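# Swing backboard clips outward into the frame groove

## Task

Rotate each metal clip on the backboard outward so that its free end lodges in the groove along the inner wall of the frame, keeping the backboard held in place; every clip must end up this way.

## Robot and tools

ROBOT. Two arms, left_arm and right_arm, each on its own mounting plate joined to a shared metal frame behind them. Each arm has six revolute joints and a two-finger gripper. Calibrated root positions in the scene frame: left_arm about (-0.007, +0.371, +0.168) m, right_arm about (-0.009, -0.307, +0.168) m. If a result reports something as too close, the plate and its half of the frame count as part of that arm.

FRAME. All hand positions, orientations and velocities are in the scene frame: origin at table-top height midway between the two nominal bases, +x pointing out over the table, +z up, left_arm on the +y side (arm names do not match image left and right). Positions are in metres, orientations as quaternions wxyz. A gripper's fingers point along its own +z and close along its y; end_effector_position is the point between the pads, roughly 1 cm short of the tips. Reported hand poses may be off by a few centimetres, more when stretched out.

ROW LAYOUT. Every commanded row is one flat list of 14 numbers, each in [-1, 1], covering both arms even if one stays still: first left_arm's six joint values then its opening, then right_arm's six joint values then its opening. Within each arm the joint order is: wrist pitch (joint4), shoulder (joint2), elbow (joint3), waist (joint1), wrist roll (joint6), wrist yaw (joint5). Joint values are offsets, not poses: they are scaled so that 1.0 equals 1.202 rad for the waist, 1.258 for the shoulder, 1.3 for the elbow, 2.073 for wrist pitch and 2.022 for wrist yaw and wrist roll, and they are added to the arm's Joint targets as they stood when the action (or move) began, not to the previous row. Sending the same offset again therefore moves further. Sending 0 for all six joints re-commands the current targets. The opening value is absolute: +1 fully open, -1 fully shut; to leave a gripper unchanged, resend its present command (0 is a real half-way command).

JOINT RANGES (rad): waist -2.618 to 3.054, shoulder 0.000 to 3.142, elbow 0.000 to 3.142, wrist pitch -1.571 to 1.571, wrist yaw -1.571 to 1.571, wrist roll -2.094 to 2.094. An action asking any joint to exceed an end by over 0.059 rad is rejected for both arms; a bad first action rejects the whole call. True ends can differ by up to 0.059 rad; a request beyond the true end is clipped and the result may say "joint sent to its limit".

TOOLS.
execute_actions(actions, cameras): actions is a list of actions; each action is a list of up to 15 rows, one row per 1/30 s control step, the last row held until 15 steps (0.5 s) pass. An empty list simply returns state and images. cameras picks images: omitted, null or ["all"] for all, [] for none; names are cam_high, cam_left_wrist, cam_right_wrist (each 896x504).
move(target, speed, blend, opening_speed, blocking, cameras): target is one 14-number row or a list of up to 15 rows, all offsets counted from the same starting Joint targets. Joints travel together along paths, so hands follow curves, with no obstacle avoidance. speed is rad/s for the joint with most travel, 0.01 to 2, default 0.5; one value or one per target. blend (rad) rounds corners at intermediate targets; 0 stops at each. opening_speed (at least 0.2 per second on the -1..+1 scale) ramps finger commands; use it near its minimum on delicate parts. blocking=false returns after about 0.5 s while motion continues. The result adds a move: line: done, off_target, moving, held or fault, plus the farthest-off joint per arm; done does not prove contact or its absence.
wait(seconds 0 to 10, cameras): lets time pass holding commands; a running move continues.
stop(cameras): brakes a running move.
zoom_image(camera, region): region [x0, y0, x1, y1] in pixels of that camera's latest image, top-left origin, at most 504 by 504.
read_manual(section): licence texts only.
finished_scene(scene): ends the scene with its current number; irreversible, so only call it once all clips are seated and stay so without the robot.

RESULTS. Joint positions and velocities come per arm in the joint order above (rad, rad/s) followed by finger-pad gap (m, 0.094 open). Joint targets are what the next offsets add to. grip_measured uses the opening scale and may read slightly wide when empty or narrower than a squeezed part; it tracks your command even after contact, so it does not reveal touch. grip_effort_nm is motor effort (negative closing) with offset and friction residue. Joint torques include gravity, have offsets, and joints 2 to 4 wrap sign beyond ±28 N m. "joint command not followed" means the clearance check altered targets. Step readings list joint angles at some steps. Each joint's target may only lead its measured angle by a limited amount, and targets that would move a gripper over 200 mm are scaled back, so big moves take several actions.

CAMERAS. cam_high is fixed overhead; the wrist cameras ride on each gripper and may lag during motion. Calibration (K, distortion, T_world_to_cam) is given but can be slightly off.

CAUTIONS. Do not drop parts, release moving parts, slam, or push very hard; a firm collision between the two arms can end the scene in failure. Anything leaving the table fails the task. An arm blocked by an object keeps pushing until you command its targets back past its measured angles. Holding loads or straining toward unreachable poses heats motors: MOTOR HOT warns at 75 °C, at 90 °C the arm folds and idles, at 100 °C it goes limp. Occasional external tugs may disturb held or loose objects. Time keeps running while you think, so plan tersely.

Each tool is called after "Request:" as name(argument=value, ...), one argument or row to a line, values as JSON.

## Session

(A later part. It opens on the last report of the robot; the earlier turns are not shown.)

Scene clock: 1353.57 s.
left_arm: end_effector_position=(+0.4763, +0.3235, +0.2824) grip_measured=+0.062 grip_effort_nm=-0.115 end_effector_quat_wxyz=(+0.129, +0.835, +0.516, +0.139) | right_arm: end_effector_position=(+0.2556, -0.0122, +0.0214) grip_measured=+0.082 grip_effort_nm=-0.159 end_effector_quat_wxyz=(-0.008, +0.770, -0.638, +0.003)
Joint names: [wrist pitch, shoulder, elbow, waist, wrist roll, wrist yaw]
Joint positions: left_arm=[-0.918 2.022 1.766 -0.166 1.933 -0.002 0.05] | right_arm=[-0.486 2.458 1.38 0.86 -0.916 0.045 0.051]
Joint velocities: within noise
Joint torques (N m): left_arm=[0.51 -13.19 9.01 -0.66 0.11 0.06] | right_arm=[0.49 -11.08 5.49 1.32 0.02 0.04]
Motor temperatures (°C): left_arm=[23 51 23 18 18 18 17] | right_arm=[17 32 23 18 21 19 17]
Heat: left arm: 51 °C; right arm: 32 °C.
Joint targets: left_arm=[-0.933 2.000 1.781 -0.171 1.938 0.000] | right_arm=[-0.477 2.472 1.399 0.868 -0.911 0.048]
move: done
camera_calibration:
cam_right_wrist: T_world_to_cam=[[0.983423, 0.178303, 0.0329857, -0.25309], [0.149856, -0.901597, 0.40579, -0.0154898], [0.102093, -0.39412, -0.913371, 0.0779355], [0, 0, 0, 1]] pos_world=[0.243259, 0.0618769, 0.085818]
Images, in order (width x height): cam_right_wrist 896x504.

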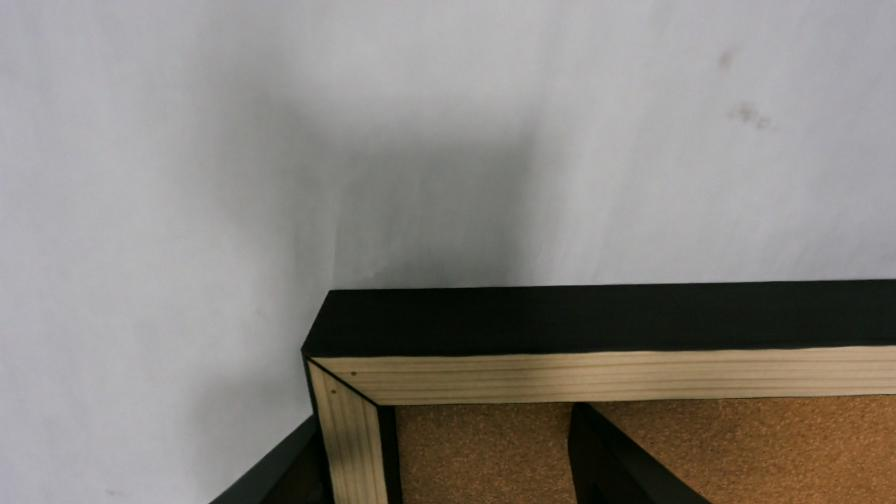

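Request:
move(
  target=[
    [0,0,0,0,0,0,0.06,0,0,0,0,0,0,0.3],
    [0,0,0,0,0,0,0.06,0,-0.1145,0,0,0,0,0.49],
    [0,0,0,0,0,0,0.06,-0.0063,-0.2091,-0.1915,-0.2033,-0.1197,0,0.49],
  ],
  cameras=["cam_right_wrist"],
)

Scene clock: 1370.93 s.
left_arm: end_effector_position=(+0.4763, +0.3235, +0.2824) grip_measured=+0.062 grip_effort_nm=-0.125 end_effector_quat_wxyz=(+0.129, +0.835, +0.516, +0.139) | right_arm: end_effector_position=(+0.2822, -0.1117, +0.0556) grip_measured=+0.488 grip_effort_nm=0.061 end_effector_quat_wxyz=(+0.003, +0.767, -0.642, +0.005)
Joint names: [wrist pitch, shoulder, elbow, waist, wrist roll, wrist yaw]
Joint positions: left_arm=[-0.918 2.022 1.766 -0.166 1.933 -0.002 0.05] | right_arm=[-0.488 2.245 1.158 0.619 -1.145 0.051 0.07]
Joint velocities: within noise
Joint torques (N m): left_arm=[0.53 -13.2 8.94 -0.72 0.12 0.07] | right_arm=[0.34 -14.3 3.43 0.94 -0.11 -0.03]
Motor temperatures (°C): left_arm=[23 51 23 18 18 18 17] | right_arm=[17 31 23 18 21 19 17]
Heat: left arm: 51 °C; right arm: 31 °C.
Joint targets: left_arm=[-0.933 2.000 1.781 -0.171 1.938 0.000] | right_arm=[-0.490 2.209 1.150 0.624 -1.153 0.048]
move: off_target (right_arm); right_arm: the shoulder is farthest, 0.036 rad from its target
camera_calibration:
cam_right_wrist: T_world_to_cam=[[0.985747, 0.167331, 0.0174282, -0.263718], [0.144548, -0.895399, 0.421149, -0.121765], [0.0860764, -0.412627, -0.906824, 0.0692943], [0, 0, 0, 1]] pos_world=[0.271595, -0.0363073, 0.118715]
Images, in order (width x height): cam_right_wrist 896x504.

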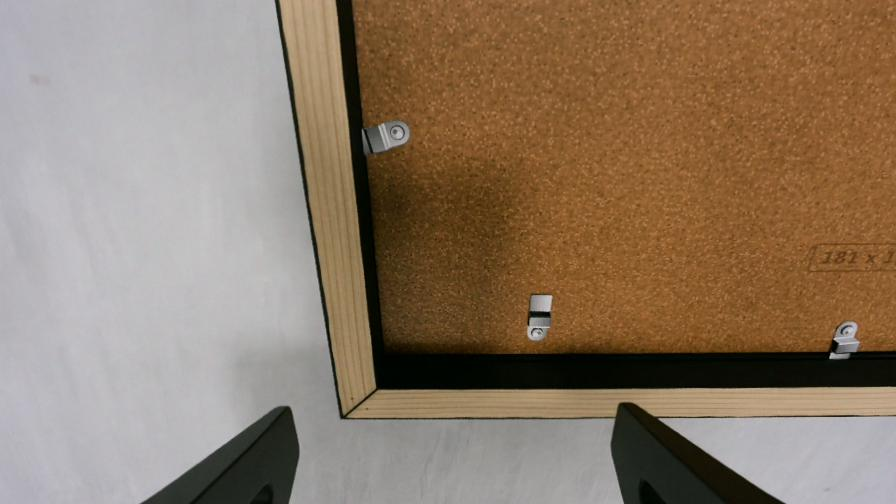

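Request:
move(
  target=[0,0,0,0,0,0,0.06,0.056,0.1161,0,0.0233,0.0183,0,0.49],
  cameras=["cam_right_wrist"],
)

Request:
zoom_image(
  camera="cam_right_wrist",
  region=[500, 340, 724, 496],
)

Scene clock: 1384.10 s.
left_arm: end_effector_position=(+0.4763, +0.3235, +0.2824) grip_measured=+0.062 grip_effort_nm=-0.120 end_effector_quat_wxyz=(+0.129, +0.835, +0.516, +0.139) | right_arm: end_effector_position=(+0.2769, -0.1027, +0.0221) grip_measured=+0.488 grip_effort_nm=0.061 end_effector_quat_wxyz=(+0.001, +0.768, -0.640, +0.006)
Joint names: [wrist pitch, shoulder, elbow, waist, wrist roll, wrist yaw]
Joint positions: left_arm=[-0.918 2.022 1.766 -0.166 1.933 -0.002 0.05] | right_arm=[-0.383 2.347 1.158 0.645 -1.123 0.052 0.07]
Joint velocities: within noise
Joint torques (N m): left_arm=[0.54 -13.23 8.92 -0.7 0.05 0.02] | right_arm=[0.48 -10.36 3.08 1.09 0.05 -0.04]
Motor temperatures (°C): left_arm=[23 52 23 18 18 18 17] | right_arm=[17 31 23 18 21 19 17]
Heat: left arm: 52 °C; right arm: 31 °C.
Joint targets: left_arm=[-0.933 2.000 1.781 -0.171 1.938 0.000] | right_arm=[-0.374 2.355 1.150 0.651 -1.116 0.048]
move: done
camera_calibration:
cam_right_wrist: T_world_to_cam=[[0.98484, 0.172081, 0.0218633, -0.258785], [0.147032, -0.894992, 0.421154, -0.099498], [0.0920401, -0.411555, -0.906726, 0.0415394], [0, 0, 0, 1]] pos_world=[0.265668, -0.0274223, 0.0852267]
Images, in order (width x height): cam_right_wrist 896x504.

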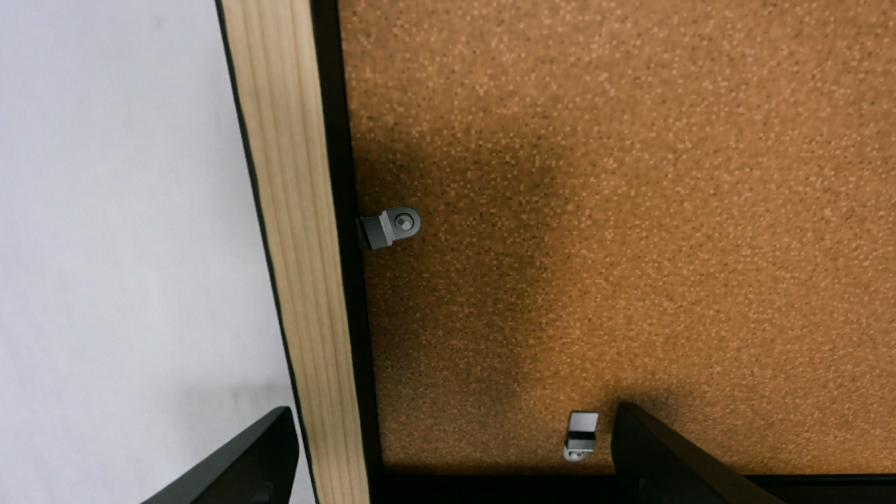

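Scaled by 2.250.

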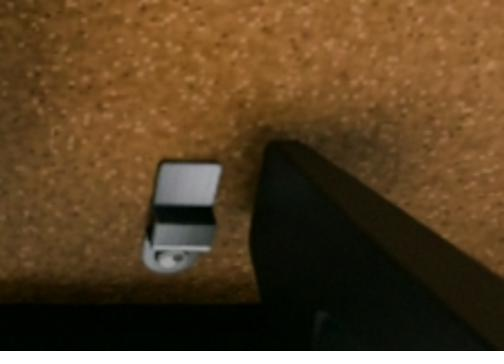

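Request:
move(
  target=[
    [0,0,0,0,0,0,0.06,0.001,0.004,0,0,0,0,0.49],
    [0,0,0,0,0,0,0.06,0.001,0.004,0,0,0,0,0.08],
  ],
  opening_speed=0.4,
  cameras=["cam_right_wrist"],
)

Request:
zoom_image(
  camera="cam_right_wrist",
  region=[460, 340, 684, 496],
)

Scene clock: 1391.07 s.
left_arm: end_effector_position=(+0.4763, +0.3235, +0.2824) grip_measured=+0.062 grip_effort_nm=-0.125 end_effector_quat_wxyz=(+0.129, +0.835, +0.516, +0.139) | right_arm: end_effector_position=(+0.2770, -0.1027, +0.0221) grip_measured=+0.082 grip_effort_nm=-0.159 end_effector_quat_wxyz=(+0.001, +0.768, -0.641, +0.006)
Joint names: [wrist pitch, shoulder, elbow, waist, wrist roll, wrist yaw]
Joint positions: left_arm=[-0.918 2.022 1.766 -0.166 1.933 -0.002 0.05] | right_arm=[-0.382 2.347 1.158 0.645 -1.123 0.052 0.051]
Joint velocities: within noise
Joint torques (N m): left_arm=[0.51 -13.27 8.99 -0.85 0.06 0.05] | right_arm=[0.48 -9.91 3.1 1.09 0.02 -0.06]
Motor temperatures (°C): left_arm=[23 52 23 18 18 18 17] | right_arm=[17 30 23 18 21 19 17]
Heat: left arm: 52 °C; right arm: 30 °C.
Joint targets: left_arm=[-0.933 2.000 1.781 -0.171 1.938 0.000] | right_arm=[-0.372 2.360 1.150 0.651 -1.116 0.048]
move: done
camera_calibration:
cam_right_wrist: T_world_to_cam=[[0.984967, 0.17131, 0.0222137, -0.258992], [0.146203, -0.895203, 0.420994, -0.0992478], [0.0920062, -0.411418, -0.906791, 0.0415802], [0, 0, 0, 1]] pos_world=[0.265783, -0.0273723, 0.0852405]
Images, in order (width x height): cam_right_wrist 896x504.

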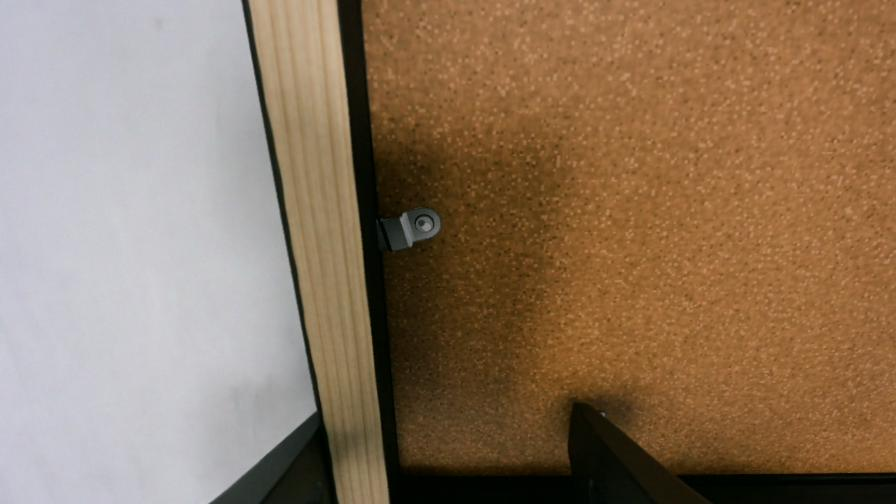

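Scaled by 2.250.

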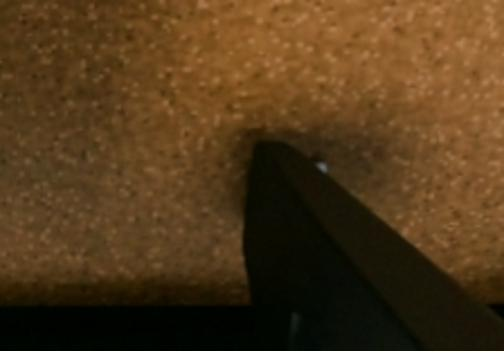

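Request:
move(
  target=[
    [0,0,0,0,0,0,0.06,0,-0.065,0,0,0,0,0.08],
    [0,0,0,0,0,0,0.06,0,-0.1,0,0,0,0,0.49],
  ],
  cameras=["cam_right_wrist"],
)

Scene clock: 1396.33 s.
left_arm: end_effector_position=(+0.4763, +0.3235, +0.2824) grip_measured=+0.062 grip_effort_nm=-0.120 end_effector_quat_wxyz=(+0.129, +0.835, +0.516, +0.139) | right_arm: end_effector_position=(+0.2958, -0.0905, +0.0516) grip_measured=+0.488 grip_effort_nm=0.056 end_effector_quat_wxyz=(-0.043, +0.766, -0.642, +0.017)
Joint names: [wrist pitch, shoulder, elbow, waist, wrist roll, wrist yaw]
Joint positions: left_arm=[-0.918 2.022 1.766 -0.166 1.933 -0.002 0.05] | right_arm=[-0.375 2.259 1.155 0.645 -1.123 0.052 0.07]
Joint velocities: within noise
Joint torques (N m): left_arm=[0.5 -13.24 8.95 -0.81 0.07 0.08] | right_arm=[0.57 -13.42 3.73 1.09 0.03 -0.06]
Motor temperatures (°C): left_arm=[23 52 23 18 18 18 17] | right_arm=[17 30 23 18 21 19 17]
Heat: left arm: 52 °C; right arm: 30 °C.
Joint targets: left_arm=[-0.933 2.000 1.781 -0.171 1.938 0.000] | right_arm=[-0.371 2.234 1.151 0.651 -1.116 0.048]
move: done
camera_calibration:
cam_right_wrist: T_world_to_cam=[[0.980877, 0.164277, 0.104372, -0.283906], [0.113031, -0.91737, 0.381649, -0.0936799], [0.158444, -0.362553, -0.918396, 0.0570287], [0, 0, 0, 1]] pos_world=[0.28003, -0.0186239, 0.11776]
Images, in order (width x height): cam_right_wrist 896x504.

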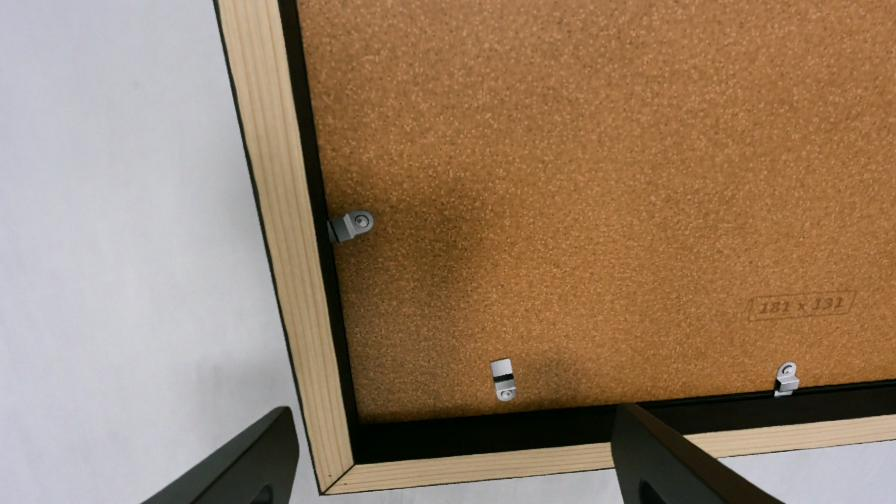

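Request:
move(
  target=[0,0,0,0,0,0,0.06,-0.0613,0,0,0,0,0,0.49],
  cameras=["cam_right_wrist"],
)

Scene clock: 1401.93 s.
left_arm: end_effector_position=(+0.4763, +0.3235, +0.2824) grip_measured=+0.062 grip_effort_nm=-0.129 end_effector_quat_wxyz=(+0.129, +0.835, +0.516, +0.139) | right_arm: end_effector_position=(+0.2733, -0.1068, +0.0506) grip_measured=+0.488 grip_effort_nm=0.061 end_effector_quat_wxyz=(+0.011, +0.768, -0.640, +0.004)
Joint names: [wrist pitch, shoulder, elbow, waist, wrist roll, wrist yaw]
Joint positions: left_arm=[-0.918 2.022 1.766 -0.166 1.933 -0.002 0.05] | right_arm=[-0.487 2.259 1.155 0.645 -1.123 0.052 0.07]
Joint velocities: within noise
Joint torques (N m): left_arm=[0.44 -13.29 8.79 -0.73 0.09 0.05] | right_arm=[0.21 -13.26 3.58 1.07 0.02 -0.06]
Motor temperatures (°C): left_arm=[23 52 23 18 18 18 17] | right_arm=[17 32 23 18 21 19 17]
Heat: left arm: 52 °C; right arm: 32 °C.
Joint targets: left_arm=[-0.933 2.000 1.781 -0.171 1.938 0.000] | right_arm=[-0.499 2.234 1.151 0.651 -1.116 0.048]
move: done
camera_calibration:
cam_right_wrist: T_world_to_cam=[[0.985043, 0.172261, 0.00407632, -0.25423], [0.15387, -0.890033, 0.429145, -0.116374], [0.0775531, -0.422099, -0.903226, 0.0687401], [0, 0, 0, 1]] pos_world=[0.263003, -0.030768, 0.113066]
Images, in order (width x height): cam_right_wrist 896x504.

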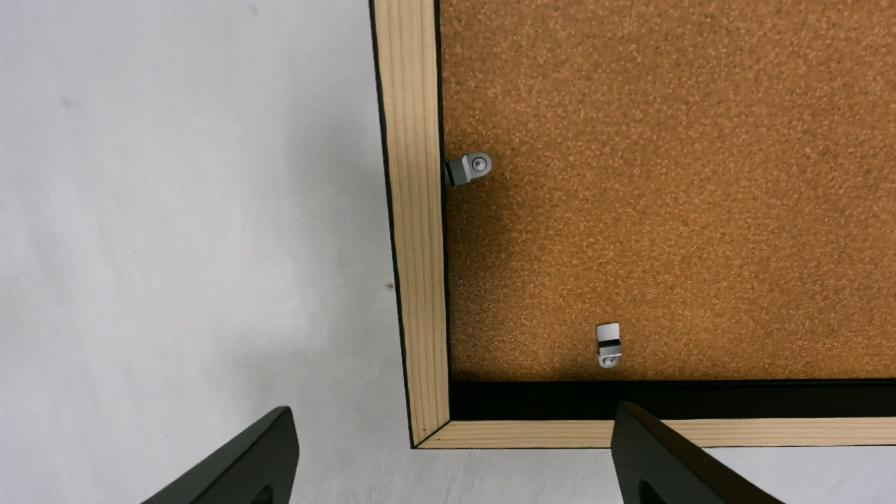

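Request:
move(
  target=[
    [0,0,0,0,0,0,0.06,0.004,0.0644,0.0654,-0.0237,-0.0161,0,0.49],
    [0,0,0,0,0,0,0.06,0.0458,0.1169,0.0654,-0.0237,-0.0161,0,0.49],
  ],
  cameras=["cam_right_wrist"],
)

Request:
zoom_image(
  camera="cam_right_wrist",
  region=[500, 340, 724, 496],
)

Scene clock: 1417.00 s.
left_arm: end_effector_position=(+0.4763, +0.3235, +0.2824) grip_measured=+0.062 grip_effort_nm=-0.125 end_effector_quat_wxyz=(+0.129, +0.835, +0.516, +0.139) | right_arm: end_effector_position=(+0.2905, -0.1009, +0.0213) grip_measured=+0.488 grip_effort_nm=0.061 end_effector_quat_wxyz=(+0.001, +0.768, -0.640, +0.006)
Joint names: [wrist pitch, shoulder, elbow, waist, wrist roll, wrist yaw]
Joint positions: left_arm=[-0.918 2.022 1.766 -0.166 1.933 -0.002 0.05] | right_arm=[-0.413 2.375 1.218 0.627 -1.141 0.052 0.07]
Joint velocities: within noise
Joint torques (N m): left_arm=[0.53 -13.18 8.99 -0.62 0.1 0.02] | right_arm=[0.44 -10.86 4.98 0.1 -0.11 -0.06]
Motor temperatures (°C): left_arm=[23 52 23 18 18 18 17] | right_arm=[17 34 23 18 21 19 17]
Heat: left arm: 52 °C; right arm: 34 °C.
Joint targets: left_arm=[-0.933 2.000 1.781 -0.171 1.938 0.000] | right_arm=[-0.404 2.381 1.235 0.623 -1.149 0.048]
move: done
camera_calibration:
cam_right_wrist: T_world_to_cam=[[0.984833, 0.172006, 0.022738, -0.272427], [0.146643, -0.895235, 0.420774, -0.0994724], [0.0927317, -0.411058, -0.906881, 0.0402297], [0, 0, 0, 1]] pos_world=[0.279151, -0.0256552, 0.0845334]
Images, in order (width x height): cam_right_wrist 896x504.

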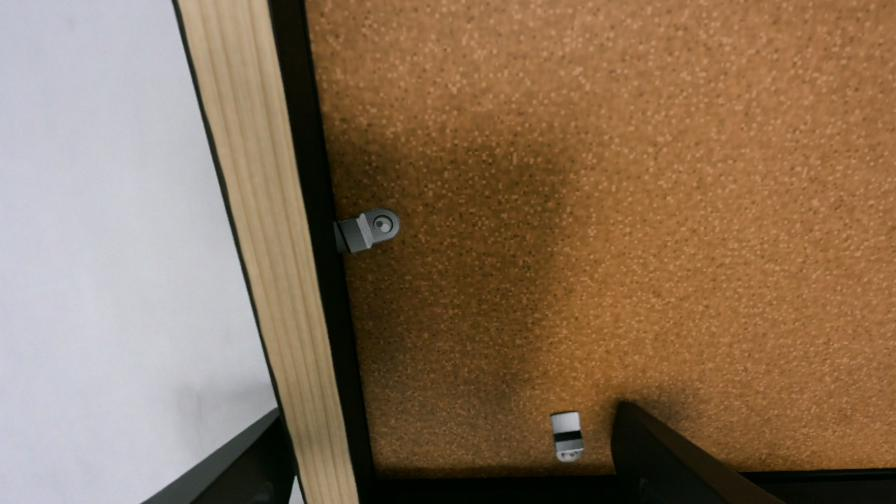

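Scaled by 2.250.

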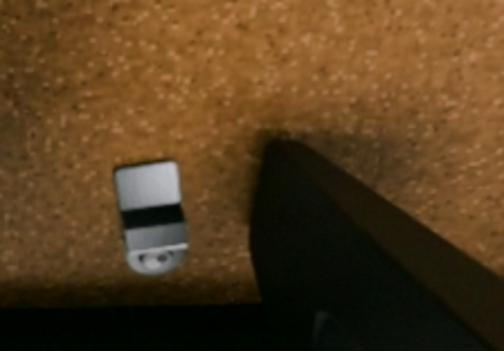

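Request:
move(
  target=[0,0,0,0,0,0,0.06,0.002,0.008,0,0,0,0,0.4],
  cameras=[],
)

Scene clock: 1423.87 s.
left_arm: end_effector_position=(+0.4763, +0.3235, +0.2824) grip_measured=+0.062 grip_effort_nm=-0.125 end_effector_quat_wxyz=(+0.129, +0.835, +0.516, +0.139) | right_arm: end_effector_position=(+0.2914, -0.1003, +0.0213) grip_measured=+0.402 grip_effort_nm=-0.159 end_effector_quat_wxyz=(-0.001, +0.768, -0.640, +0.007)
Joint names: [wrist pitch, shoulder, elbow, waist, wrist roll, wrist yaw]
Joint positions: left_arm=[-0.918 2.022 1.766 -0.166 1.933 -0.002 0.05] | right_arm=[-0.408 2.375 1.218 0.627 -1.142 0.052 0.066]
Joint velocities: within noise
Joint torques (N m): left_arm=[0.51 -13.2 8.87 -0.88 0.05 0.05] | right_arm=[0.47 -9.99 4.98 0.12 -0.11 -0.05]
Motor temperatures (°C): left_arm=[23 52 23 18 18 18 17] | right_arm=[17 32 23 18 21 19 17]
Heat: left arm: 52 °C; right arm: 32 °C.
Joint targets: left_arm=[-0.933 2.000 1.781 -0.171 1.938 0.000] | right_arm=[-0.399 2.391 1.235 0.623 -1.149 0.048]
move: done
No camera images: "cameras" was empty.

Request:
move(
  target=[0,0,0,0,0,0,0.06,0,0.001,0,0,0,0,0.08],
  opening_speed=0.4,
  cameras=["cam_right_wrist"],
)

Request:
zoom_image(
  camera="cam_right_wrist",
  region=[460, 340, 684, 496],
)

Scene clock: 1433.30 s.
left_arm: end_effector_position=(+0.4763, +0.3235, +0.2824) grip_measured=+0.062 grip_effort_nm=-0.125 end_effector_quat_wxyz=(+0.129, +0.835, +0.516, +0.139) | right_arm: end_effector_position=(+0.2906, -0.1008, +0.0206) grip_measured=+0.082 grip_effort_nm=-0.159 end_effector_quat_wxyz=(+0.000, +0.770, -0.638, +0.006)
Joint names: [wrist pitch, shoulder, elbow, waist, wrist roll, wrist yaw]
Joint positions: left_arm=[-0.918 2.022 1.766 -0.166 1.933 -0.002 0.05] | right_arm=[-0.41 2.377 1.218 0.627 -1.147 0.052 0.051]
Joint velocities: within noise
Joint torques (N m): left_arm=[0.49 -13.07 8.79 -0.85 0.06 0.03] | right_arm=[0.5 -10.06 5 0.06 -0.06 -0.06]
Motor temperatures (°C): left_arm=[23 52 23 18 18 18 17] | right_arm=[17 31 23 18 21 19 17]
Heat: left arm: 52 °C; right arm: 31 °C.
Joint targets: left_arm=[-0.933 2.000 1.781 -0.171 1.938 0.000] | right_arm=[-0.399 2.393 1.235 0.623 -1.149 0.048]
move: done
camera_calibration:
cam_right_wrist: T_world_to_cam=[[0.983893, 0.177224, 0.0233735, -0.271745], [0.151152, -0.894608, 0.42051, -0.100299], [0.0954347, -0.410204, -0.906987, 0.0388562], [0, 0, 0, 1]] pos_world=[0.27882, -0.0256294, 0.0837704]
Images, in order (width x height): cam_right_wrist 896x504.

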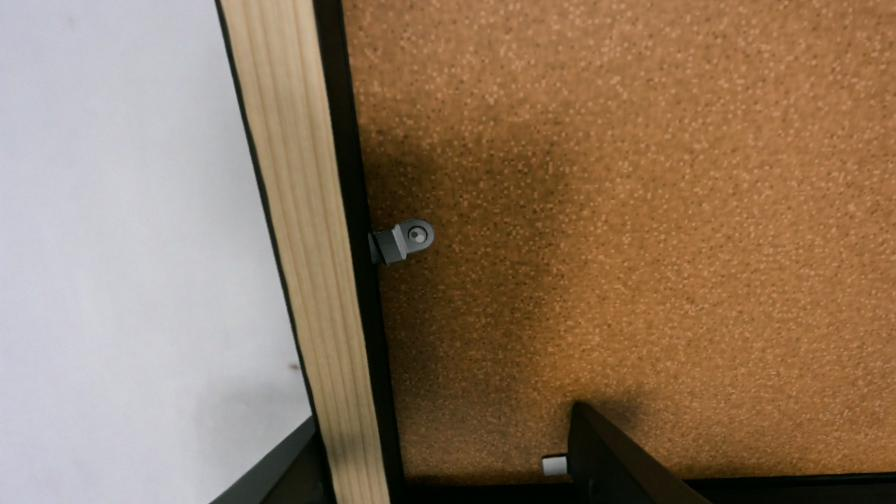

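Scaled by 2.250.

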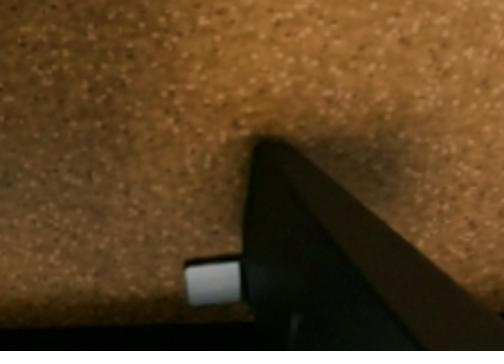

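Request:
move(
  target=[
    [0,0,0,0,0,0,0.06,0,0,0,0,0,0,0.3],
    [0,0,0,0,0,0,0.06,0,-0.1216,0,0,0,0,0.3],
    [0,0,0,0,0,0,0.06,-0.0835,-0.0549,0.07,-0.0641,0.7399,0,-0.2],
  ],
  speed=0.7,
  cameras=["cam_right_wrist"],
)

Scene clock: 1452.60 s.
left_arm: end_effector_position=(+0.4763, +0.3235, +0.2824) grip_measured=+0.062 grip_effort_nm=-0.125 end_effector_quat_wxyz=(+0.129, +0.835, +0.516, +0.139) | right_arm: end_effector_position=(+0.3184, -0.1177, +0.0574) grip_measured=-0.198 grip_effort_nm=-0.164 end_effector_quat_wxyz=(+0.001, -0.098, +0.995, -0.006)
Joint names: [wrist pitch, shoulder, elbow, waist, wrist roll, wrist yaw]
Joint positions: left_arm=[-0.918 2.022 1.766 -0.166 1.933 -0.002 0.05] | right_arm=[-0.564 2.309 1.301 0.553 0.34 0.052 0.038]
Joint velocities: within noise
Joint torques (N m): left_arm=[0.51 -13.24 9.02 -0.88 0.08 0.08] | right_arm=[0.28 -10.29 6.08 -0.05 0.04 -0.05]
Motor temperatures (°C): left_arm=[23 52 23 18 18 18 17] | right_arm=[17 31 24 18 21 19 17]
Heat: left arm: 52 °C; right arm: 31 °C.
Joint targets: left_arm=[-0.933 2.000 1.781 -0.171 1.938 0.000] | right_arm=[-0.573 2.324 1.326 0.546 0.347 0.048]
move: done
camera_calibration:
cam_right_wrist: T_world_to_cam=[[0.186451, -0.982037, 0.0289693, -0.179813], [-0.898095, -0.158411, 0.410282, 0.286233], [-0.398323, -0.102515, -0.911499, 0.256346], [0, 0, 0, 1]] pos_world=[0.392699, -0.104961, 0.121432]
Images, in order (width x height): cam_right_wrist 896x504.

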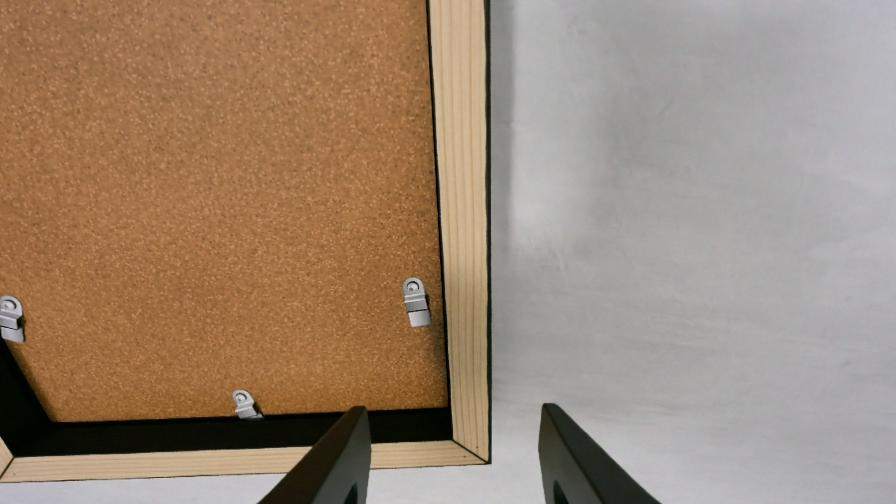

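Request:
move(
  target=[0,0,0,0,0,0,0.06,0.056,0.0771,0.0108,0.0196,0,0,-0.2],
  cameras=["cam_right_wrist"],
)

Request:
zoom_image(
  camera="cam_right_wrist",
  region=[340, 340, 564, 496],
)

Scene clock: 1472.97 s.
left_arm: end_effector_position=(+0.4763, +0.3235, +0.2824) grip_measured=+0.062 grip_effort_nm=-0.125 end_effector_quat_wxyz=(+0.129, +0.835, +0.516, +0.139) | right_arm: end_effector_position=(+0.3206, -0.1107, +0.0231) grip_measured=-0.198 grip_effort_nm=-0.159 end_effector_quat_wxyz=(+0.005, -0.102, +0.995, -0.004)
Joint names: [wrist pitch, shoulder, elbow, waist, wrist roll, wrist yaw]
Joint positions: left_arm=[-0.918 2.022 1.766 -0.166 1.933 -0.002 0.05] | right_arm=[-0.468 2.412 1.317 0.562 0.34 0.052 0.038]
Joint velocities: within noise
Joint torques (N m): left_arm=[0.53 -13.26 8.91 -0.81 0.09 0.09] | right_arm=[0.5 -11.21 5.61 1.35 0.04 -0.05]
Motor temperatures (°C): left_arm=[23 52 23 18 18 18 17] | right_arm=[17 31 24 18 21 19 17]
Heat: left arm: 52 °C; right arm: 31 °C.
Joint targets: left_arm=[-0.933 2.000 1.781 -0.171 1.938 0.000] | right_arm=[-0.456 2.421 1.340 0.570 0.348 0.048]
move: done
camera_calibration:
cam_right_wrist: T_world_to_cam=[[0.194473, -0.980571, 0.0256968, -0.174693], [-0.900035, -0.167961, 0.402152, 0.303139], [-0.390023, -0.101336, -0.915212, 0.224284], [0, 0, 0, 1]] pos_world=[0.394285, -0.097655, 0.0878487]
Images, in order (width x height): cam_right_wrist 896x504.

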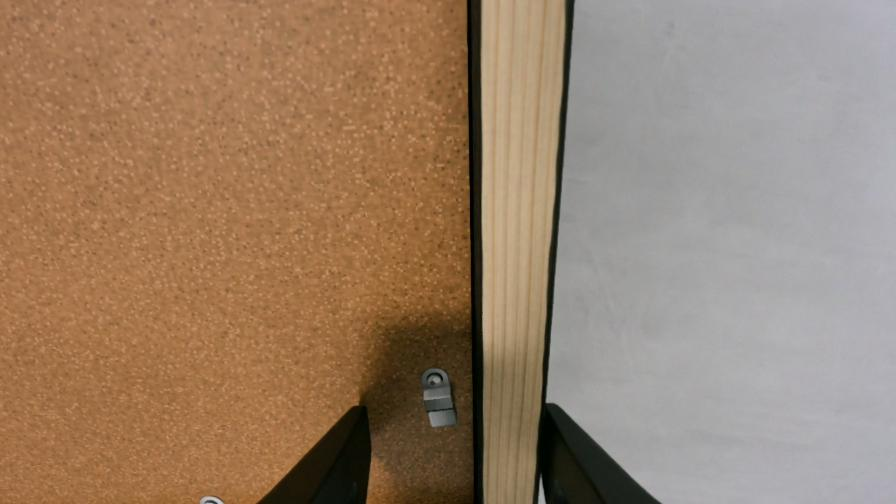

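Scaled by 2.250.

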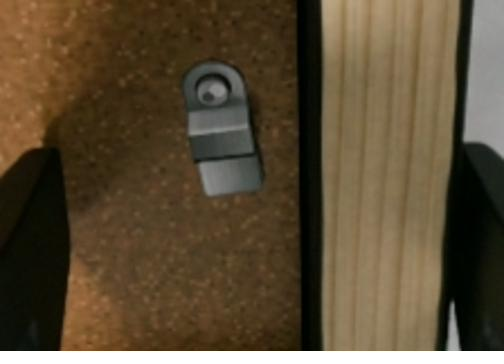

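Request:
move(
  target=[0,0,0,0,0,0,0.06,0.001,0.0087,0,-0.0208,-0.0124,0,-0.2],
  cameras=["cam_right_wrist"],
)

Request:
zoom_image(
  camera="cam_right_wrist",
  region=[340, 340, 564, 496],
)

Scene clock: 1483.77 s.
left_arm: end_effector_position=(+0.4763, +0.3235, +0.2824) grip_measured=+0.062 grip_effort_nm=-0.120 end_effector_quat_wxyz=(+0.129, +0.835, +0.516, +0.139) | right_arm: end_effector_position=(+0.3223, -0.1147, +0.0213) grip_measured=-0.198 grip_effort_nm=-0.154 end_effector_quat_wxyz=(+0.004, -0.101, +0.995, -0.005)
Joint names: [wrist pitch, shoulder, elbow, waist, wrist roll, wrist yaw]
Joint positions: left_arm=[-0.918 2.022 1.766 -0.166 1.933 -0.002 0.05] | right_arm=[-0.465 2.416 1.317 0.55 0.33 0.052 0.038]
Joint velocities: within noise
Joint torques (N m): left_arm=[0.49 -13.16 8.92 -0.79 0.1 0.07] | right_arm=[0.48 -10.66 5.64 0.02 -0.12 -0.06]
Motor temperatures (°C): left_arm=[23 52 23 18 18 18 17] | right_arm=[17 32 24 18 21 19 17]
Heat: left arm: 52 °C; right arm: 32 °C.
Joint targets: left_arm=[-0.933 2.000 1.781 -0.171 1.938 0.000] | right_arm=[-0.454 2.431 1.340 0.545 0.322 0.048]
move: done
camera_calibration:
cam_right_wrist: T_world_to_cam=[[0.193114, -0.980816, 0.0266072, -0.178542], [-0.899431, -0.166123, 0.404261, 0.304672], [-0.392085, -0.102, -0.914257, 0.223415], [0, 0, 0, 1]] pos_world=[0.396109, -0.101716, 0.0858425]
Images, in order (width x height): cam_right_wrist 896x504.

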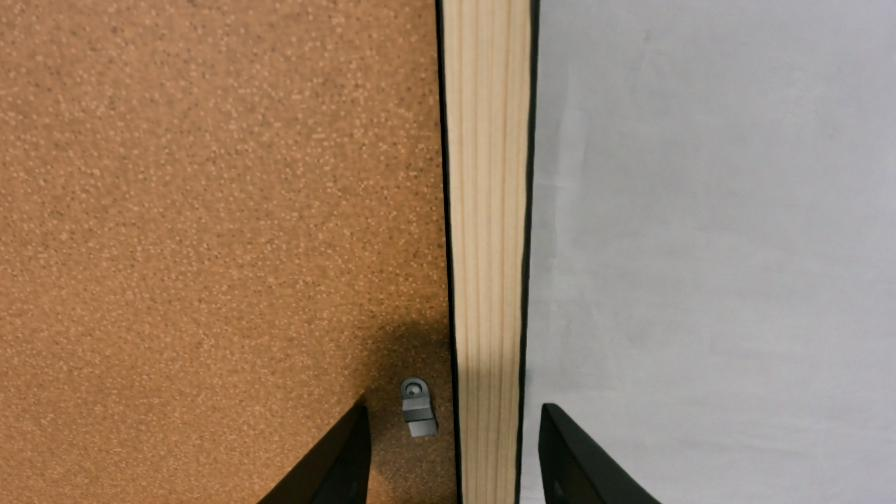

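Scaled by 2.250.

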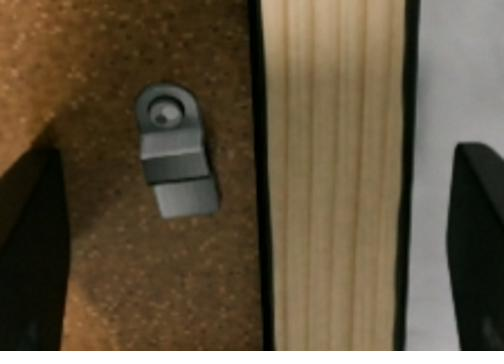

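Request:
move(
  target=[
    [0,0,0,0,0,0,0.06,0.002,0.005,0,0,0,0,-0.2],
    [0,0,0,0,0,0,0.06,0.002,0.005,0,0,0,0,-0.6],
  ],
  opening_speed=0.4,
  cameras=["cam_right_wrist"],
)

Request:
zoom_image(
  camera="cam_right_wrist",
  region=[340, 340, 564, 496],
)

Scene clock: 1489.20 s.
left_arm: end_effector_position=(+0.4763, +0.3235, +0.2824) grip_measured=+0.062 grip_effort_nm=-0.125 end_effector_quat_wxyz=(+0.129, +0.835, +0.516, +0.139) | right_arm: end_effector_position=(+0.3231, -0.1148, +0.0208) grip_measured=-0.597 grip_effort_nm=-0.217 end_effector_quat_wxyz=(+0.005, -0.103, +0.995, -0.004)
Joint names: [wrist pitch, shoulder, elbow, waist, wrist roll, wrist yaw]
Joint positions: left_arm=[-0.918 2.022 1.766 -0.166 1.933 -0.002 0.05] | right_arm=[-0.462 2.418 1.317 0.549 0.325 0.052 0.019]
Joint velocities: within noise
Joint torques (N m): left_arm=[0.51 -13.18 8.9 -0.79 0.08 0.05] | right_arm=[0.5 -10.19 5.6 0.21 -0.07 -0.04]
Motor temperatures (°C): left_arm=[23 53 23 18 18 18 17] | right_arm=[17 32 23 18 21 19 17]
Heat: left arm: 53 °C; right arm: 32 °C.
Joint targets: left_arm=[-0.933 2.000 1.781 -0.171 1.938 0.000] | right_arm=[-0.450 2.438 1.340 0.545 0.322 0.048]
move: done
camera_calibration:
cam_right_wrist: T_world_to_cam=[[0.196333, -0.980217, 0.025073, -0.179669], [-0.899606, -0.169897, 0.402299, 0.305191], [-0.39008, -0.10154, -0.915165, 0.222734], [0, 0, 0, 1]] pos_world=[0.396711, -0.101647, 0.0855654]
Images, in order (width x height): cam_right_wrist 896x504.

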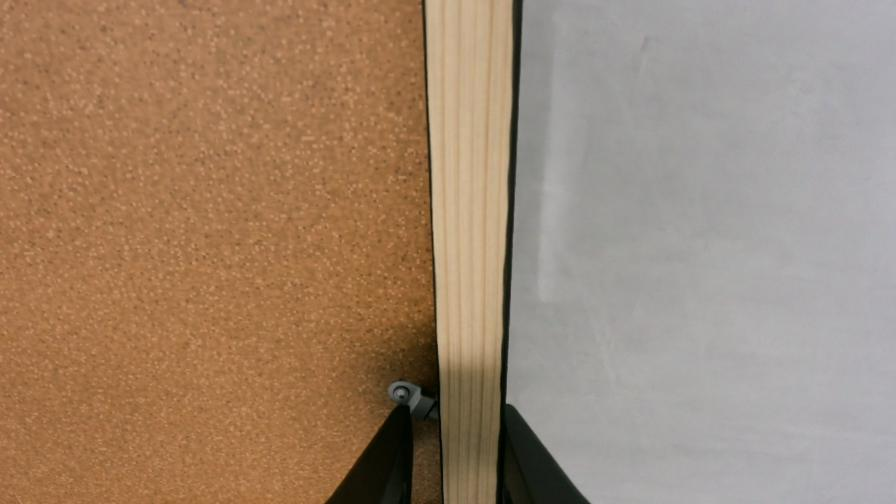

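Scaled by 2.250.

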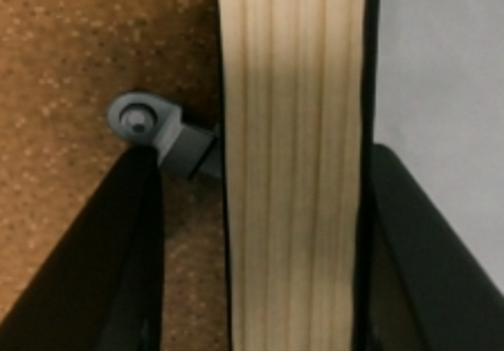

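Request:
move(
  target=[0,0,0,0,0,0,0.06,0,0,0,0,0,0,-0.72],
  opening_speed=0.4,
  cameras=["cam_right_wrist"],
)

Request:
zoom_image(
  camera="cam_right_wrist",
  region=[340, 340, 564, 496],
)

Scene clock: 1492.20 s.
left_arm: end_effector_position=(+0.4763, +0.3235, +0.2824) grip_measured=+0.062 grip_effort_nm=-0.125 end_effector_quat_wxyz=(+0.129, +0.835, +0.516, +0.139) | right_arm: end_effector_position=(+0.3231, -0.1152, +0.0207) grip_measured=-0.718 grip_effort_nm=-0.173 end_effector_quat_wxyz=(+0.005, -0.103, +0.995, -0.005)
Joint names: [wrist pitch, shoulder, elbow, waist, wrist roll, wrist yaw]
Joint positions: left_arm=[-0.918 2.022 1.766 -0.166 1.933 -0.002 0.05] | right_arm=[-0.462 2.418 1.317 0.548 0.325 0.053 0.013]
Joint velocities: within noise
Joint torques (N m): left_arm=[0.5 -13.16 8.96 -0.79 0.05 0.05] | right_arm=[0.51 -10.21 5.64 0.17 -0.06 -0.06]
Motor temperatures (°C): left_arm=[23 53 23 18 18 18 17] | right_arm=[17 32 23 18 21 19 17]
Heat: left arm: 53 °C; right arm: 32 °C.
Joint targets: left_arm=[-0.933 2.000 1.781 -0.171 1.938 0.000] | right_arm=[-0.450 2.438 1.340 0.545 0.322 0.048]
move: done
camera_calibration:
cam_right_wrist: T_world_to_cam=[[0.195985, -0.980251, 0.0264098, -0.179976], [-0.89963, -0.169019, 0.402614, 0.305286], [-0.390199, -0.102665, -0.914989, 0.22247], [0, 0, 0, 1]] pos_world=[0.396724, -0.101983, 0.0853983]
Images, in order (width x height): cam_right_wrist 896x504.

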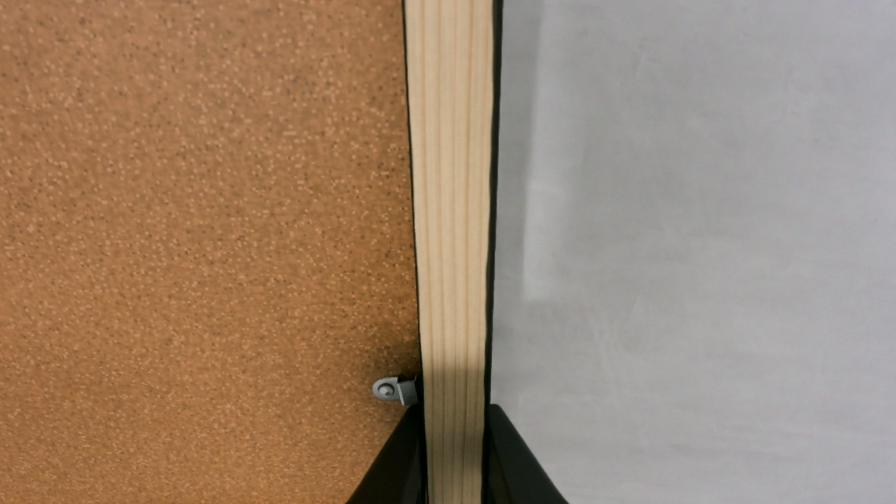

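Scaled by 2.250.

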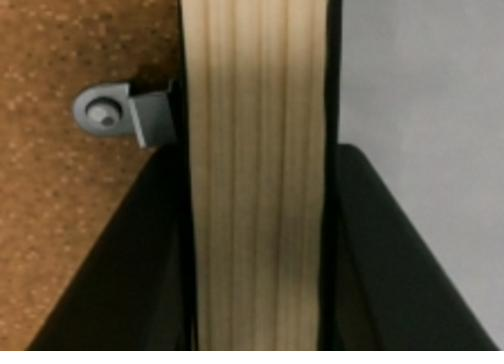

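Request:
move(
  target=[
    [0,0,0,0,0,0,0.06,0,0,0,0,0,0,-0.3],
    [0,0,0,0,0,0,0.06,0,-0.1272,0,0,0,0,-0.3],
    [0,0,0,0,0,0,0.06,-0.1471,0.0739,0.2885,0.2612,0.1523,0,-0.2],
  ],
  speed=0.6,
  cameras=["cam_right_wrist"],
)

Scene clock: 1508.33 s.
left_arm: end_effector_position=(+0.4763, +0.3235, +0.2824) grip_measured=+0.062 grip_effort_nm=-0.125 end_effector_quat_wxyz=(+0.129, +0.835, +0.516, +0.139) | right_arm: end_effector_position=(+0.2876, +0.0222, +0.0565) grip_measured=-0.202 grip_effort_nm=0.061 end_effector_quat_wxyz=(+0.005, -0.111, +0.994, -0.001)
Joint names: [wrist pitch, shoulder, elbow, waist, wrist roll, wrist yaw]
Joint positions: left_arm=[-0.918 2.022 1.766 -0.166 1.933 -0.002 0.05] | right_arm=[-0.746 2.517 1.687 0.862 0.623 0.047 0.037]
Joint velocities: within noise
Joint torques (N m): left_arm=[0.51 -13.27 8.91 -0.85 0.1 0.03] | right_arm=[0.27 -12.46 6.9 0.31 0.04 -0.01]
Motor temperatures (°C): left_arm=[23 53 23 18 18 18 17] | right_arm=[17 31 23 18 21 19 17]
Heat: left arm: 53 °C; right arm: 31 °C.
Joint targets: left_arm=[-0.933 2.000 1.781 -0.171 1.938 0.000] | right_arm=[-0.755 2.531 1.715 0.858 0.630 0.048]
move: done
camera_calibration:
cam_right_wrist: T_world_to_cam=[[0.211642, -0.977147, 0.0197687, -0.0434995], [-0.89604, -0.185918, 0.40317, 0.28154], [-0.390281, -0.103041, -0.914912, 0.255568], [0, 0, 0, 1]] pos_world=[0.361221, 0.036172, 0.121174]
Images, in order (width x height): cam_right_wrist 896x504.

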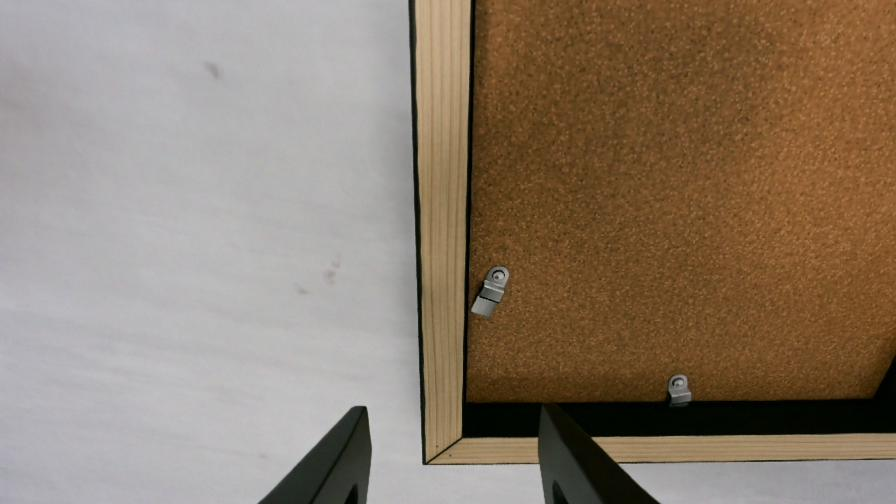

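Request:
move(
  target=[0,0,0,0,0,0,0.06,0.0439,0.0731,0.0177,-0.0116,-0.0124,0,-0.2],
  cameras=["cam_right_wrist"],
)

Request:
zoom_image(
  camera="cam_right_wrist",
  region=[340, 340, 564, 496],
)

Scene clock: 1517.97 s.
left_arm: end_effector_position=(+0.4763, +0.3235, +0.2824) grip_measured=+0.062 grip_effort_nm=-0.120 end_effector_quat_wxyz=(+0.129, +0.835, +0.516, +0.139) | right_arm: end_effector_position=(+0.2938, +0.0246, +0.0231) grip_measured=-0.202 grip_effort_nm=0.061 end_effector_quat_wxyz=(+0.007, -0.111, +0.994, +0.001)
Joint names: [wrist pitch, shoulder, elbow, waist, wrist roll, wrist yaw]
Joint positions: left_arm=[-0.918 2.022 1.766 -0.166 1.933 -0.002 0.05] | right_arm=[-0.675 2.609 1.716 0.852 0.613 0.047 0.037]
Joint velocities: within noise
Joint torques (N m): left_arm=[0.51 -13.14 8.99 -0.77 0.09 0.04] | right_arm=[0.49 -12.74 6.3 -0.05 -0.09 -0.01]
Motor temperatures (°C): left_arm=[23 53 23 18 18 18 17] | right_arm=[17 33 24 18 21 19 17]
Heat: left arm: 53 °C; right arm: 33 °C.
Joint targets: left_arm=[-0.933 2.000 1.781 -0.171 1.938 0.000] | right_arm=[-0.664 2.622 1.738 0.845 0.605 0.048]
move: done
camera_calibration:
cam_right_wrist: T_world_to_cam=[[0.212057, -0.977126, 0.0160073, -0.0418248], [-0.897658, -0.188284, 0.398446, 0.301592], [-0.386318, -0.0988625, -0.917052, 0.22636], [0, 0, 0, 1]] pos_world=[0.367043, 0.0382952, 0.0880851]
Images, in order (width x height): cam_right_wrist 896x504.

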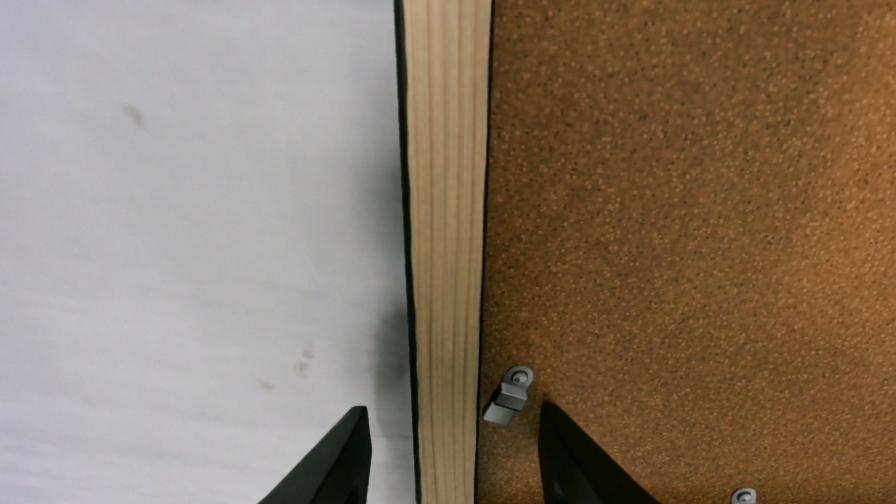

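Scaled by 2.250.

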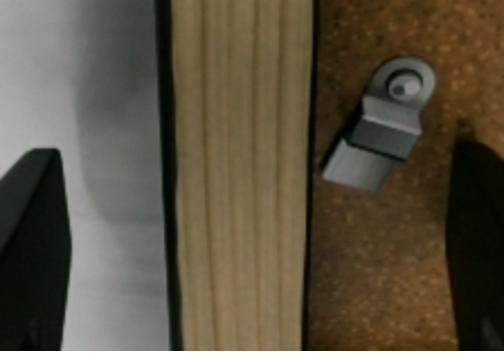

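Request:
move(
  target=[0,0,0,0,0,0,0.06,0,0.006,0,-0.0065,-0.0035,0,-0.2],
  cameras=["cam_right_wrist"],
)

Request:
zoom_image(
  camera="cam_right_wrist",
  region=[340, 340, 564, 496],
)

Scene clock: 1523.13 s.
left_arm: end_effector_position=(+0.4763, +0.3235, +0.2824) grip_measured=+0.062 grip_effort_nm=-0.129 end_effector_quat_wxyz=(+0.129, +0.835, +0.516, +0.139) | right_arm: end_effector_position=(+0.2966, +0.0219, +0.0221) grip_measured=-0.202 grip_effort_nm=0.061 end_effector_quat_wxyz=(+0.007, -0.110, +0.994, +0.001)
Joint names: [wrist pitch, shoulder, elbow, waist, wrist roll, wrist yaw]
Joint positions: left_arm=[-0.918 2.022 1.766 -0.166 1.933 -0.002 0.05] | right_arm=[-0.673 2.611 1.716 0.843 0.606 0.047 0.037]
Joint velocities: within noise
Joint torques (N m): left_arm=[0.48 -13.24 8.88 -0.81 0.12 0.04] | right_arm=[0.48 -12.22 6.3 0.03 -0.12 -0.02]
Motor temperatures (°C): left_arm=[23 53 23 18 18 18 17] | right_arm=[17 32 24 18 21 19 17]
Heat: left arm: 53 °C; right arm: 32 °C.
Joint targets: left_arm=[-0.933 2.000 1.781 -0.171 1.938 0.000] | right_arm=[-0.664 2.630 1.738 0.837 0.598 0.048]
move: done
camera_calibration:
cam_right_wrist: T_world_to_cam=[[0.210204, -0.977523, 0.0162357, -0.0444878], [-0.897907, -0.186461, 0.398743, 0.304024], [-0.386753, -0.0983954, -0.916919, 0.226407], [0, 0, 0, 1]] pos_world=[0.3699, 0.035478, 0.0870922]
Images, in order (width x height): cam_right_wrist 896x504.

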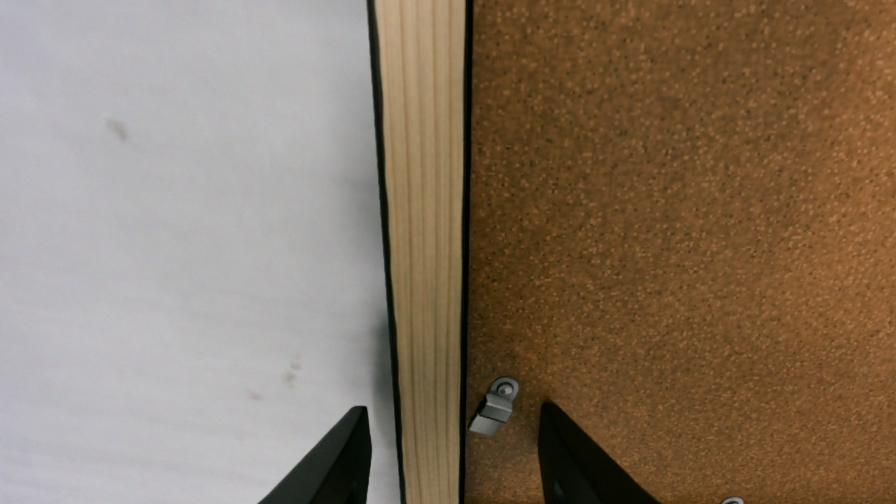

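Scaled by 2.250.

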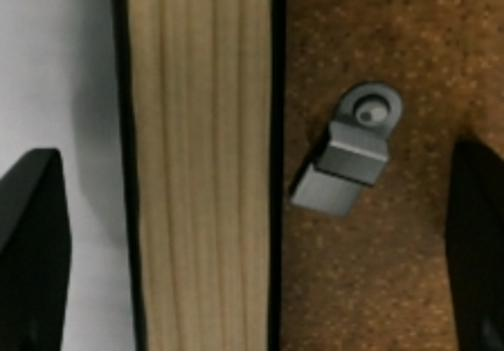

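Request:
move(
  target=[
    [0,0,0,0,0,0,0.06,0.001,0.006,0,0,0,0,-0.2],
    [0,0,0,0,0,0,0.06,0.001,0.006,0,0,0,0,-0.6],
  ],
  opening_speed=0.4,
  cameras=["cam_right_wrist"],
)

Request:
zoom_image(
  camera="cam_right_wrist",
  region=[340, 340, 564, 496],
)

Scene clock: 1528.00 s.
left_arm: end_effector_position=(+0.4763, +0.3235, +0.2824) grip_measured=+0.062 grip_effort_nm=-0.120 end_effector_quat_wxyz=(+0.129, +0.835, +0.516, +0.139) | right_arm: end_effector_position=(+0.2965, +0.0226, +0.0219) grip_measured=-0.596 grip_effort_nm=-0.237 end_effector_quat_wxyz=(+0.007, -0.110, +0.994, +0.002)
Joint names: [wrist pitch, shoulder, elbow, waist, wrist roll, wrist yaw]
Joint positions: left_arm=[-0.918 2.022 1.766 -0.166 1.933 -0.002 0.05] | right_arm=[-0.671 2.611 1.716 0.843 0.605 0.044 0.019]
Joint velocities: within noise
Joint torques (N m): left_arm=[0.52 -13.14 8.95 -0.72 0.08 0.09] | right_arm=[0.5 -11.6 6.26 0.05 -0.1 0.02]
Motor temperatures (°C): left_arm=[23 53 23 18 18 18 17] | right_arm=[17 32 24 18 21 19 17]
Heat: left arm: 53 °C; right arm: 32 °C.
Joint targets: left_arm=[-0.933 2.000 1.781 -0.171 1.938 0.000] | right_arm=[-0.662 2.638 1.738 0.837 0.598 0.048]
move: done
camera_calibration:
cam_right_wrist: T_world_to_cam=[[0.21129, -0.977337, 0.0129704, -0.0440765], [-0.897434, -0.188724, 0.398743, 0.30409], [-0.387258, -0.0958906, -0.916971, 0.226406], [0, 0, 0, 1]] pos_world=[0.369891, 0.0360217, 0.0869253]
Images, in order (width x height): cam_right_wrist 896x504.

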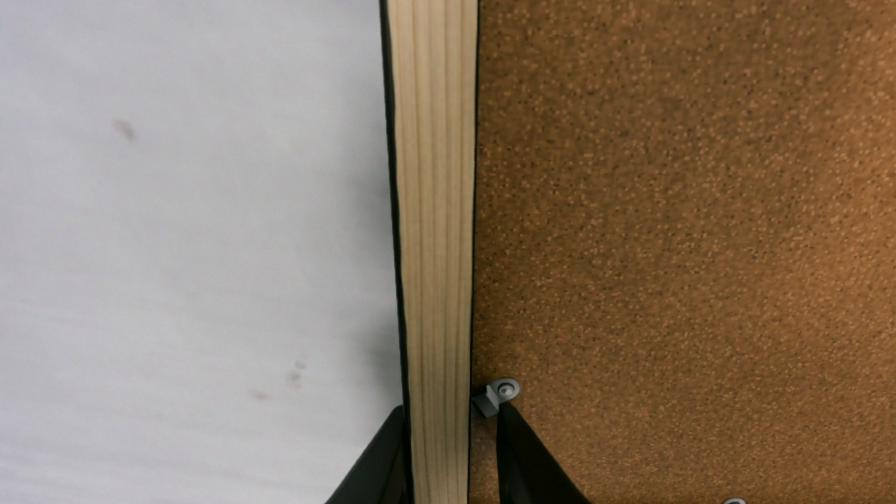

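Scaled by 2.250.

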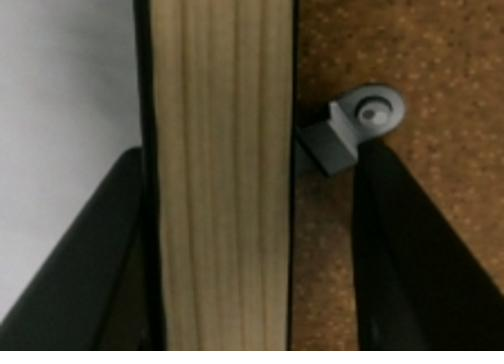

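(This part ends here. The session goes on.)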